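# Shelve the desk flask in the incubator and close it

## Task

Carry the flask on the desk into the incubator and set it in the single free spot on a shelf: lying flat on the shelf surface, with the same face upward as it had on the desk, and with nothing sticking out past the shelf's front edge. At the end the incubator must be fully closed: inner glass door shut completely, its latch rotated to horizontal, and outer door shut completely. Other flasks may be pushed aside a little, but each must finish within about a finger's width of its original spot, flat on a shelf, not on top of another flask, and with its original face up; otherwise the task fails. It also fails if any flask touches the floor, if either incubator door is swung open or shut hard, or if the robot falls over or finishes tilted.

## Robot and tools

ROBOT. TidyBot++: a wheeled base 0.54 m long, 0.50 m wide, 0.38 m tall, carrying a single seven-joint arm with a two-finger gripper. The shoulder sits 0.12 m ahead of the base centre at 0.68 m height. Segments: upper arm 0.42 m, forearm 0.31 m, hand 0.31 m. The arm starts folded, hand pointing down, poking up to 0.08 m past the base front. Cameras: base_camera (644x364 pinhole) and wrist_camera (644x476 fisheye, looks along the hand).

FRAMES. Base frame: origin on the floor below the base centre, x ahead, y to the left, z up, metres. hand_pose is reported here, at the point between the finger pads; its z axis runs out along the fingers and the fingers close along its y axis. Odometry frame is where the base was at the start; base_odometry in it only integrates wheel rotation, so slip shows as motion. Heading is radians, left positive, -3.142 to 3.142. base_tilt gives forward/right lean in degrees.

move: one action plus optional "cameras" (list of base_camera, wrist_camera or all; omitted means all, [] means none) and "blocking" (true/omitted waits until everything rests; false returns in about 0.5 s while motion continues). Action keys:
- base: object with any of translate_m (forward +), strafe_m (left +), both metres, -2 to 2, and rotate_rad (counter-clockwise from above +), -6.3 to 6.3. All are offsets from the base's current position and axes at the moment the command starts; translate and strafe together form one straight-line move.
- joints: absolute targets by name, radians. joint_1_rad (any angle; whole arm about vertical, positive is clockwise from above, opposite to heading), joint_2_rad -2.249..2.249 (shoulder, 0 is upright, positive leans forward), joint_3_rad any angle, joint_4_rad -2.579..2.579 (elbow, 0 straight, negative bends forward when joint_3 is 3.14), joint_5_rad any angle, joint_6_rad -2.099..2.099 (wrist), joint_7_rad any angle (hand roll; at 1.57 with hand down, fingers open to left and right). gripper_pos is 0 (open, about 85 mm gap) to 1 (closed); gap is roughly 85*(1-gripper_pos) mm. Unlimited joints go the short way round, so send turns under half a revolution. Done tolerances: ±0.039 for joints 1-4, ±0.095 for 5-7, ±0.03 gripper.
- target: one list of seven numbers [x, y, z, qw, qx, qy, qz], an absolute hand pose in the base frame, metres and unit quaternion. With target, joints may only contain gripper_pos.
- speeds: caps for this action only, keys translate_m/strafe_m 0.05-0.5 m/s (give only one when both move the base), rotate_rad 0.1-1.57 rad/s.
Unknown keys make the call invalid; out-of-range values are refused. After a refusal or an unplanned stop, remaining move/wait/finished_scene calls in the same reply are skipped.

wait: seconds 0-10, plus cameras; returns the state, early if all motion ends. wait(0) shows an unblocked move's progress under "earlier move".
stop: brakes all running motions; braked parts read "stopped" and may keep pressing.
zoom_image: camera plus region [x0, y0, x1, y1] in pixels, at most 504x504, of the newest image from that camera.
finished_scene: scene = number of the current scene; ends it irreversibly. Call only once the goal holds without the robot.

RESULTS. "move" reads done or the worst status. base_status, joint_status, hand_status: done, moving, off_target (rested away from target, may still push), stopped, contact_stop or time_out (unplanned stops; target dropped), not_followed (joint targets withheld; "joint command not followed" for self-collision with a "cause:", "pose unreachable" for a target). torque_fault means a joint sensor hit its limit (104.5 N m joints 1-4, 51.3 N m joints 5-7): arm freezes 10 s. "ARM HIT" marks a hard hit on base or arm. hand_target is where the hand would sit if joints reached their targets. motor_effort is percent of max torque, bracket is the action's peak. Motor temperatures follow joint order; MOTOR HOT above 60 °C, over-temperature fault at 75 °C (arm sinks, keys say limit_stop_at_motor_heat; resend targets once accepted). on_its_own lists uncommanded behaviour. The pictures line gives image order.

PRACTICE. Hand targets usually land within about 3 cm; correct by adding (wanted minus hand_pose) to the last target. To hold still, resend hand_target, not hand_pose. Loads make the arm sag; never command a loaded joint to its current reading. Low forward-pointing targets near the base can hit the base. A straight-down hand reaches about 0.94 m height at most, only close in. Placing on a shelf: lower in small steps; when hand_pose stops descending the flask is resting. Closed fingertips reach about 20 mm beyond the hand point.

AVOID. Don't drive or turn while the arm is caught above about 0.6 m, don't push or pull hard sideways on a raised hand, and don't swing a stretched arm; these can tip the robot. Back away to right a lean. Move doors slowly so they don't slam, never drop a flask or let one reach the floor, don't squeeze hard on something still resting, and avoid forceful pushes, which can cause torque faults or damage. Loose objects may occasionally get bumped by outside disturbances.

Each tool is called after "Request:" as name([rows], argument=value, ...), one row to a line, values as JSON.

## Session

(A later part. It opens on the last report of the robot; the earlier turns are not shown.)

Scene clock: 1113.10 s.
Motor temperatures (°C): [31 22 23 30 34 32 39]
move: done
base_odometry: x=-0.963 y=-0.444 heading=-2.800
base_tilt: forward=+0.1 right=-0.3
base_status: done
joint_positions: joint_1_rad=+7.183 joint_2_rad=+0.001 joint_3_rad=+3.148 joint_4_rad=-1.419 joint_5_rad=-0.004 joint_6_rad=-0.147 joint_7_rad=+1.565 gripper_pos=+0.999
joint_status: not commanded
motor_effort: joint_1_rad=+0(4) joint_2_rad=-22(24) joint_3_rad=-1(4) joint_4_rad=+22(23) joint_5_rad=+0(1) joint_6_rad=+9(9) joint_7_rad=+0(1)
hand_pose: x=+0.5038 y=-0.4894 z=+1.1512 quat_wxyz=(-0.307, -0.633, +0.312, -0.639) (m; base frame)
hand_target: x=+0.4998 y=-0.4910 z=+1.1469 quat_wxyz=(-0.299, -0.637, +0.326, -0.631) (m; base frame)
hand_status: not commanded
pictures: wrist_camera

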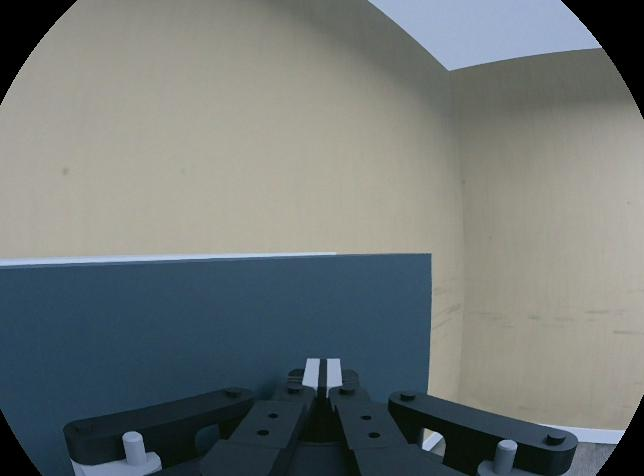

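Request:
move(base={"translate_m":0.04}, speeds={"translate_m":0.05}, cameras=["wrist_camera"])

Request:
move(base={"translate_m":0.03}, speeds={"translate_m":0.05}, cameras=["wrist_camera"])

Scene clock: 1124.13 s.
Motor temperatures (°C): [31 22 23 30 34 32 39]
move: done
base_odometry: x=-1.001 y=-0.457 heading=-2.800
base_tilt: forward=+0.0 right=-0.3
base_status: done
joint_positions: joint_1_rad=+7.193 joint_2_rad=-0.004 joint_3_rad=+3.155 joint_4_rad=-1.419 joint_5_rad=-0.004 joint_6_rad=-0.148 joint_7_rad=+1.565 gripper_pos=+0.999
joint_status: not commanded
motor_effort: joint_1_rad=-2(5) joint_2_rad=-21(23) joint_3_rad=-3(5) joint_4_rad=+22(23) joint_5_rad=+0(1) joint_6_rad=+9(10) joint_7_rad=+0(1)
hand_pose: x=+0.4944 y=-0.4940 z=+1.1538 quat_wxyz=(-0.313, -0.629, +0.317, -0.637) (m; base frame)
hand_target: x=+0.4998 y=-0.4910 z=+1.1469 quat_wxyz=(-0.299, -0.637, +0.326, -0.631) (m; base frame)
hand_status: not commanded
pictures: wrist_camera

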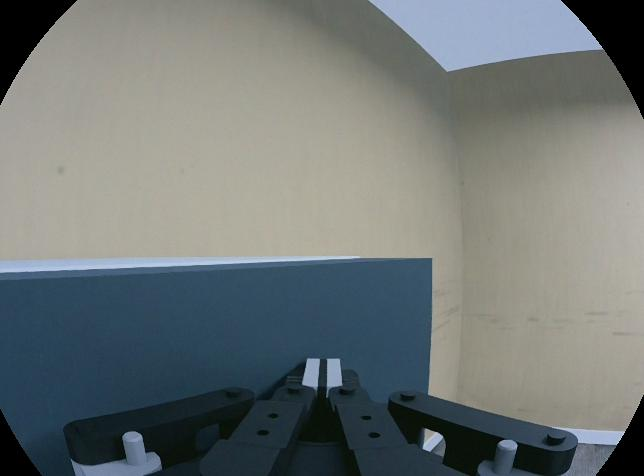

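Scene clock: 1125.17 s.
Motor temperatures (°C): [31 22 23 30 34 32 39]
move: done
base_odometry: x=-1.029 y=-0.467 heading=-2.800
base_tilt: forward=+0.0 right=-0.3
base_status: done
joint_positions: joint_1_rad=+7.219 joint_2_rad=-0.018 joint_3_rad=+3.181 joint_4_rad=-1.419 joint_5_rad=-0.004 joint_6_rad=-0.151 joint_7_rad=+1.565 gripper_pos=+0.999
joint_status: not commanded
motor_effort: joint_1_rad=-6(9) joint_2_rad=-17(21) joint_3_rad=-7(10) joint_4_rad=+21(24) joint_5_rad=-1(2) joint_6_rad=+9(11) joint_7_rad=+0(1)
hand_pose: x=+0.4645 y=-0.5078 z=+1.1614 quat_wxyz=(-0.331, -0.617, +0.331, -0.632) (m; base frame)
hand_target: x=+0.4998 y=-0.4910 z=+1.1469 quat_wxyz=(-0.299, -0.637, +0.326, -0.631) (m; base frame)
hand_status: not commanded
pictures: wrist_camera

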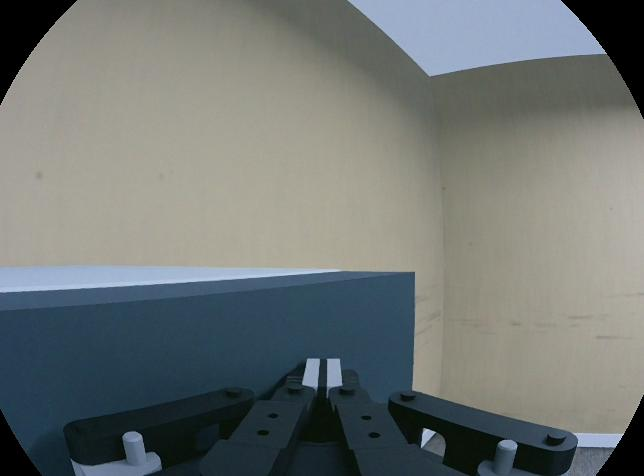

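Request:
move(base={"translate_m":-0.35}, speeds={"translate_m":0.1}, cameras=["wrist_camera"])

Request:
move(base={"strafe_m":-0.5}, speeds={"strafe_m":0.2}, joints={"joint_1_rad":0.0,"joint_2_rad":0.0,"joint_3_rad":3.152,"joint_4_rad":-1.405,"joint_5_rad":0.03,"joint_6_rad":-0.19,"joint_7_rad":1.51}, cameras=["wrist_camera"])

Scene clock: 1136.17 s.
Motor temperatures (°C): [31 22 23 30 34 32 39]
move: done
base_odometry: x=-0.699 y=-0.350 heading=-2.800
base_tilt: forward=+0.1 right=-0.3
base_status: done
joint_positions: joint_1_rad=+7.189 joint_2_rad=-0.003 joint_3_rad=+3.165 joint_4_rad=-1.417 joint_5_rad=-0.004 joint_6_rad=-0.151 joint_7_rad=+1.565 gripper_pos=+0.999
joint_status: not commanded
motor_effort: joint_1_rad=+0(6) joint_2_rad=-22(23) joint_3_rad=-1(7) joint_4_rad=+22(23) joint_5_rad=+0(1) joint_6_rad=+9(9) joint_7_rad=+1(1)
hand_pose: x=+0.4918 y=-0.4964 z=+1.1533 quat_wxyz=(-0.314, -0.629, +0.319, -0.636) (m; base frame)
hand_target: x=+0.4998 y=-0.4910 z=+1.1469 quat_wxyz=(-0.299, -0.637, +0.326, -0.631) (m; base frame)
hand_status: not commanded
pictures: wrist_camera

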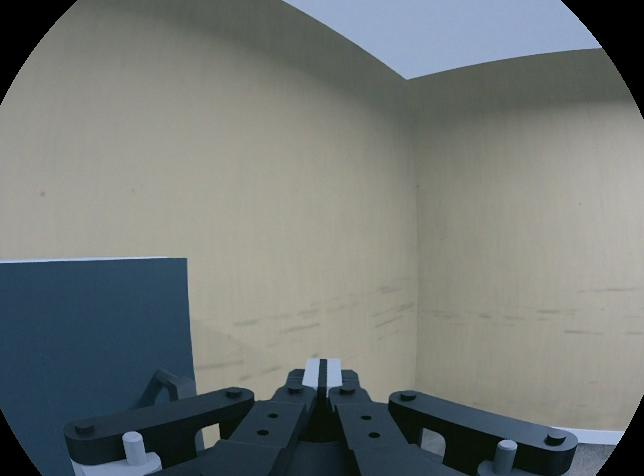

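Scene clock: 1139.40 s.
Motor temperatures (°C): [31 22 23 30 34 32 39]
move: done
base_odometry: x=-0.867 y=+0.121 heading=-2.800
base_tilt: forward=+0.1 right=-0.3
base_status: done
joint_positions: joint_1_rad=+6.292 joint_2_rad=-0.002 joint_3_rad=+3.161 joint_4_rad=-1.417 joint_5_rad=-0.004 joint_6_rad=-0.151 joint_7_rad=+1.565 gripper_pos=+0.999
joint_status: all done
motor_effort: joint_1_rad=+0(3) joint_2_rad=-22(24) joint_3_rad=-1(3) joint_4_rad=+22(23) joint_5_rad=+1(1) joint_6_rad=+9(10) joint_7_rad=+1(1)
hand_pose: x=+0.7401 y=-0.0161 z=+1.1526 quat_wxyz=(-0.006, -0.705, +0.013, -0.709) (m; base frame)
hand_target: x=+0.7403 y=-0.0069 z=+1.1469 quat_wxyz=(+0.005, -0.715, +0.017, -0.699) (m; base frame)
hand_status: not commanded
pictures: wrist_camera

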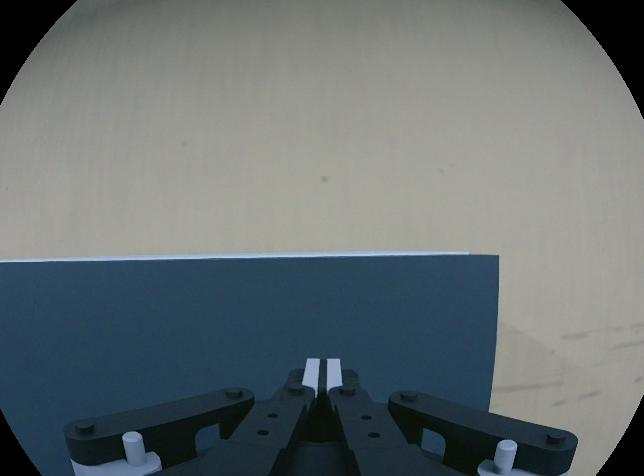

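Request:
move(base={"translate_m":0.08}, speeds={"translate_m":0.05}, cameras=[])

Request:
move(base={"translate_m":0.04}, speeds={"translate_m":0.05}, cameras=[])

Request:
move(base={"translate_m":0.04}, speeds={"translate_m":0.05}, cameras=["wrist_camera"])

Scene clock: 1155.27 s.
Motor temperatures (°C): [31 22 23 30 34 32 39]
move: done
base_odometry: x=-0.942 y=+0.095 heading=-2.800
base_tilt: forward=+0.0 right=-0.3
base_status: done
joint_positions: joint_1_rad=+6.292 joint_2_rad=+0.000 joint_3_rad=+3.161 joint_4_rad=-1.417 joint_5_rad=-0.004 joint_6_rad=-0.151 joint_7_rad=+1.565 gripper_pos=+0.999
joint_status: not commanded
motor_effort: joint_1_rad=-1(1) joint_2_rad=-22(25) joint_3_rad=+0(2) joint_4_rad=+22(23) joint_5_rad=+0(1) joint_6_rad=+9(9) joint_7_rad=+1(1)
hand_pose: x=+0.7411 y=-0.0161 z=+1.1514 quat_wxyz=(-0.006, -0.706, +0.013, -0.708) (m; base frame)
hand_target: x=+0.7403 y=-0.0069 z=+1.1469 quat_wxyz=(+0.005, -0.715, +0.017, -0.699) (m; base frame)
hand_status: not commanded
pictures: none
No camera images: "cameras" was empty.

Scene clock: 1156.60 s.
Motor temperatures (°C): [31 22 23 30 34 32 39]
move: done
base_odometry: x=-0.980 y=+0.081 heading=-2.800
base_tilt: forward=+0.0 right=-0.4
base_status: done
joint_positions: joint_1_rad=+6.293 joint_2_rad=-0.083 joint_3_rad=+3.161 joint_4_rad=-1.456 joint_5_rad=-0.004 joint_6_rad=-0.224 joint_7_rad=+1.565 gripper_pos=+0.999
joint_status: not commanded
motor_effort: joint_1_rad=-3(5) joint_2_rad=-3(22) joint_3_rad=-4(4) joint_4_rad=+31(33) joint_5_rad=+0(1) joint_6_rad=+19(22) joint_7_rad=+1(1)
hand_pose: x=+0.7037 y=-0.0159 z=+1.1546 quat_wxyz=(-0.005, -0.716, +0.014, -0.698) (m; base frame)
hand_target: x=+0.7403 y=-0.0069 z=+1.1469 quat_wxyz=(+0.005, -0.715, +0.017, -0.699) (m; base frame)
hand_status: not commanded
pictures: none
No camera images: "cameras" was empty.

Scene clock: 1157.93 s.
Motor temperatures (°C): [31 22 23 30 34 32 39]
move: done
base_odometry: x=-1.016 y=+0.069 heading=-2.800
base_tilt: forward=-0.1 right=-0.3
base_status: done
joint_positions: joint_1_rad=+6.293 joint_2_rad=-0.166 joint_3_rad=+3.161 joint_4_rad=-1.497 joint_5_rad=-0.004 joint_6_rad=-0.292 joint_7_rad=+1.565 gripper_pos=+0.999
joint_status: not commanded
motor_effort: joint_1_rad=-4(5) joint_2_rad=+15(18) joint_3_rad=-4(5) joint_4_rad=+38(40) joint_5_rad=-1(1) joint_6_rad=+30(33) joint_7_rad=+1(1)
hand_pose: x=+0.6659 y=-0.0157 z=+1.1549 quat_wxyz=(-0.005, -0.725, +0.015, -0.688) (m; base frame)
hand_target: x=+0.7403 y=-0.0069 z=+1.1469 quat_wxyz=(+0.005, -0.715, +0.017, -0.699) (m; base frame)
hand_status: not commanded
pictures: wrist_camera

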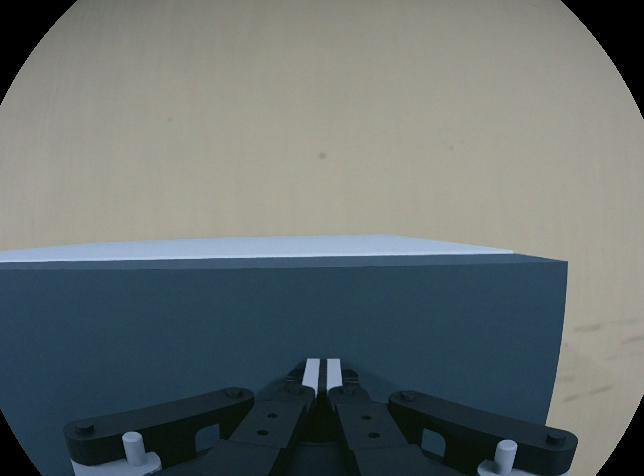

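Request:
move(base={"translate_m":-0.35}, speeds={"translate_m":0.1}, cameras=[])

Request:
move(base={"strafe_m":-0.7}, speeds={"strafe_m":0.3}, cameras=["base_camera","wrist_camera"])

Request:
move(base={"translate_m":0.3}, speeds={"translate_m":0.2}, joints={"joint_1_rad":-0.7}, cameras=["base_camera","wrist_camera"])

Scene clock: 1169.17 s.
Motor temperatures (°C): [31 22 23 30 34 32 39]
move: done
base_odometry: x=-0.686 y=+0.186 heading=-2.800
base_tilt: forward=+0.0 right=-0.3
base_status: done
joint_positions: joint_1_rad=+6.293 joint_2_rad=+0.002 joint_3_rad=+3.161 joint_4_rad=-1.414 joint_5_rad=-0.004 joint_6_rad=-0.207 joint_7_rad=+1.565 gripper_pos=+0.999
joint_status: not commanded
motor_effort: joint_1_rad=-1(5) joint_2_rad=-22(24) joint_3_rad=-1(4) joint_4_rad=+22(35) joint_5_rad=+0(1) joint_6_rad=+9(28) joint_7_rad=+0(1)
hand_pose: x=+0.7414 y=-0.0164 z=+1.1346 quat_wxyz=(-0.006, -0.725, +0.014, -0.688) (m; base frame)
hand_target: x=+0.7403 y=-0.0069 z=+1.1469 quat_wxyz=(+0.005, -0.715, +0.017, -0.699) (m; base frame)
hand_status: not commanded
pictures: none
No camera images: "cameras" was empty.

Scene clock: 1172.43 s.
Motor temperatures (°C): [31 22 23 30 34 32 39]
move: done
base_odometry: x=-0.921 y=+0.846 heading=-2.800
base_tilt: forward=+0.1 right=-0.4
base_status: done
joint_positions: joint_1_rad=+6.288 joint_2_rad=+0.002 joint_3_rad=+3.160 joint_4_rad=-1.414 joint_5_rad=-0.004 joint_6_rad=-0.207 joint_7_rad=+1.565 gripper_pos=+0.999
joint_status: not commanded
motor_effort: joint_1_rad=+0(3) joint_2_rad=-22(22) joint_3_rad=+0(4) joint_4_rad=+22(23) joint_5_rad=+1(1) joint_6_rad=+9(9) joint_7_rad=+1(1)
hand_pose: x=+0.7415 y=-0.0127 z=+1.1346 quat_wxyz=(-0.004, -0.725, +0.012, -0.688) (m; base frame)
hand_target: x=+0.7403 y=-0.0069 z=+1.1469 quat_wxyz=(+0.005, -0.715, +0.017, -0.699) (m; base frame)
hand_status: not commanded
pictures: base_camera, wrist_camera

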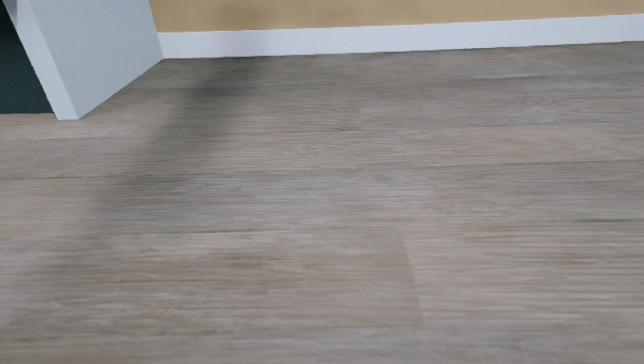

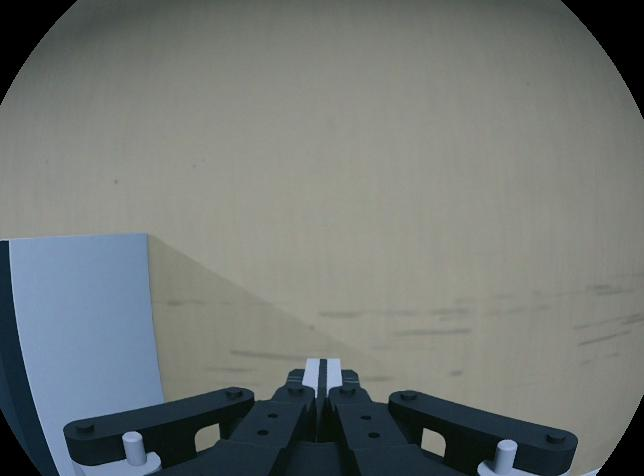

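Scene clock: 1174.73 s.
Motor temperatures (°C): [31 22 23 30 34 32 39]
move: done
base_odometry: x=-1.204 y=+0.745 heading=-2.800
base_tilt: forward=+0.1 right=-0.3
base_status: done
joint_positions: joint_1_rad=+5.594 joint_2_rad=+0.004 joint_3_rad=+3.158 joint_4_rad=-1.414 joint_5_rad=-0.004 joint_6_rad=-0.207 joint_7_rad=+1.565 gripper_pos=+0.999
joint_status: all done
motor_effort: joint_1_rad=+1(3) joint_2_rad=-22(25) joint_3_rad=-1(3) joint_4_rad=+22(23) joint_5_rad=+0(1) joint_6_rad=+9(10) joint_7_rad=+1(1)
hand_pose: x=+0.6060 y=+0.3895 z=+1.1332 quat_wxyz=(+0.230, -0.687, -0.236, -0.648) (m; base frame)
hand_target: x=+0.5987 y=+0.3950 z=+1.1469 quat_wxyz=(+0.244, -0.678, -0.229, -0.654) (m; base frame)
hand_status: not commanded
pictures: base_camera, wrist_camera

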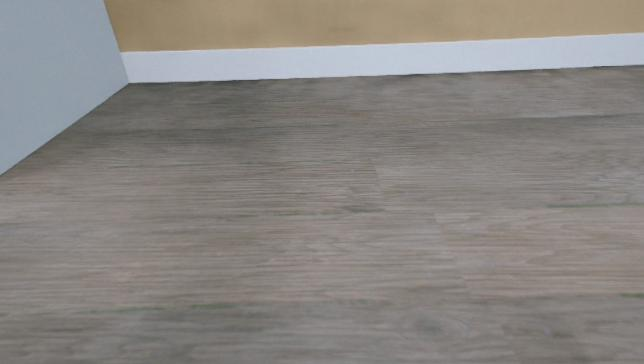

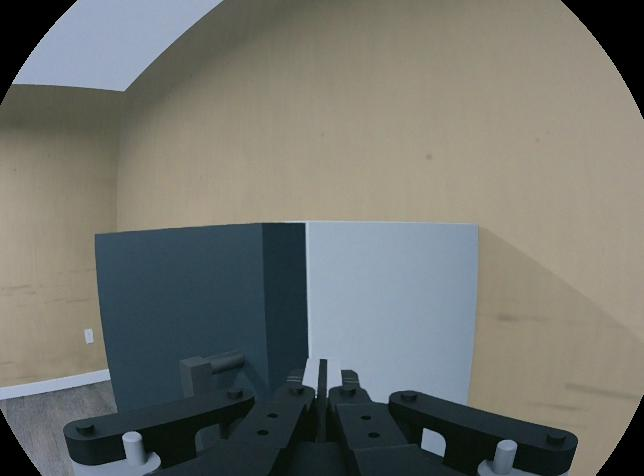

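Request:
zoom_image(camera="wrist_camera", region=[230, 200, 380, 380])

Scaled by 2.800.

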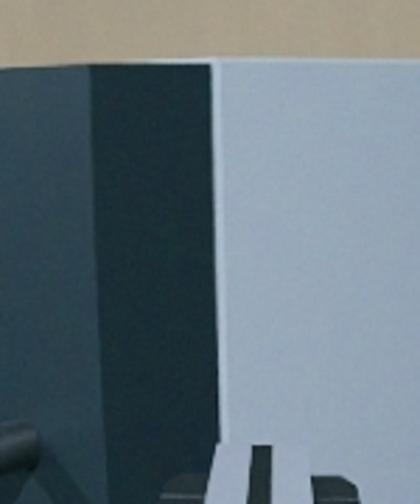

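Request:
move(base={"strafe_m":-0.35}, speeds={"strafe_m":0.3}, cameras=[])

Request:
move(base={"translate_m":0.62}, speeds={"translate_m":0.3}, joints={"joint_1_rad":-1.5}, cameras=["wrist_camera"])

Request:
zoom_image(camera="wrist_camera", region=[180, 200, 380, 380])

Scene clock: 1191.57 s.
Motor temperatures (°C): [31 22 23 30 34 32 39]
move: done
base_odometry: x=-1.321 y=+1.075 heading=-2.800
base_tilt: forward=+0.1 right=-0.3
base_status: done
joint_positions: joint_1_rad=+5.589 joint_2_rad=+0.004 joint_3_rad=+3.158 joint_4_rad=-1.414 joint_5_rad=-0.004 joint_6_rad=-0.207 joint_7_rad=+1.565 gripper_pos=+0.999
joint_status: not commanded
motor_effort: joint_1_rad=+0(2) joint_2_rad=-22(25) joint_3_rad=-1(3) joint_4_rad=+22(23) joint_5_rad=+0(1) joint_6_rad=+9(9) joint_7_rad=+1(1)
hand_pose: x=+0.6038 y=+0.3922 z=+1.1331 quat_wxyz=(+0.232, -0.686, -0.238, -0.647) (m; base frame)
hand_target: x=+0.5987 y=+0.3950 z=+1.1469 quat_wxyz=(+0.244, -0.678, -0.229, -0.654) (m; base frame)
hand_status: not commanded
pictures: none
No camera images: "cameras" was empty.

Scene clock: 1194.57 s.
Motor temperatures (°C): [31 22 23 30 34 32 39]
move: done
base_odometry: x=-1.905 y=+0.867 heading=-2.800
base_tilt: forward=+0.0 right=-0.4
base_status: done
joint_positions: joint_1_rad=+4.792 joint_2_rad=+0.004 joint_3_rad=+3.157 joint_4_rad=-1.414 joint_5_rad=-0.004 joint_6_rad=-0.207 joint_7_rad=+1.565 gripper_pos=+0.999
joint_status: all done
motor_effort: joint_1_rad=+0(3) joint_2_rad=-22(24) joint_3_rad=-2(3) joint_4_rad=+22(23) joint_5_rad=+0(1) joint_6_rad=+9(10) joint_7_rad=+1(1)
hand_pose: x=+0.1762 y=+0.6206 z=+1.1337 quat_wxyz=(+0.466, -0.539, -0.486, -0.506) (m; base frame)
hand_target: x=+0.1698 y=+0.6193 z=+1.1469 quat_wxyz=(+0.480, -0.535, -0.475, -0.507) (m; base frame)
hand_status: not commanded
pictures: wrist_camera

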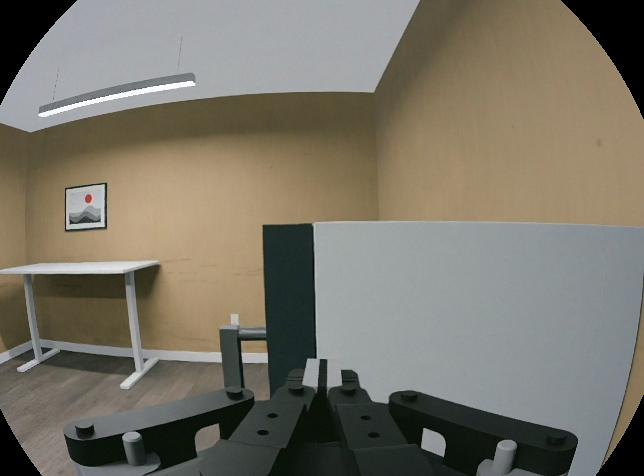

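Scaled by 2.520.

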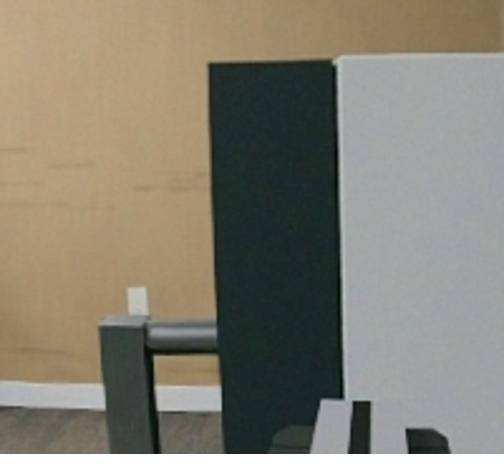

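Flush, no gap.

Request:
finished_scene(scene=2, done=true)

The scene is finished: the task was done.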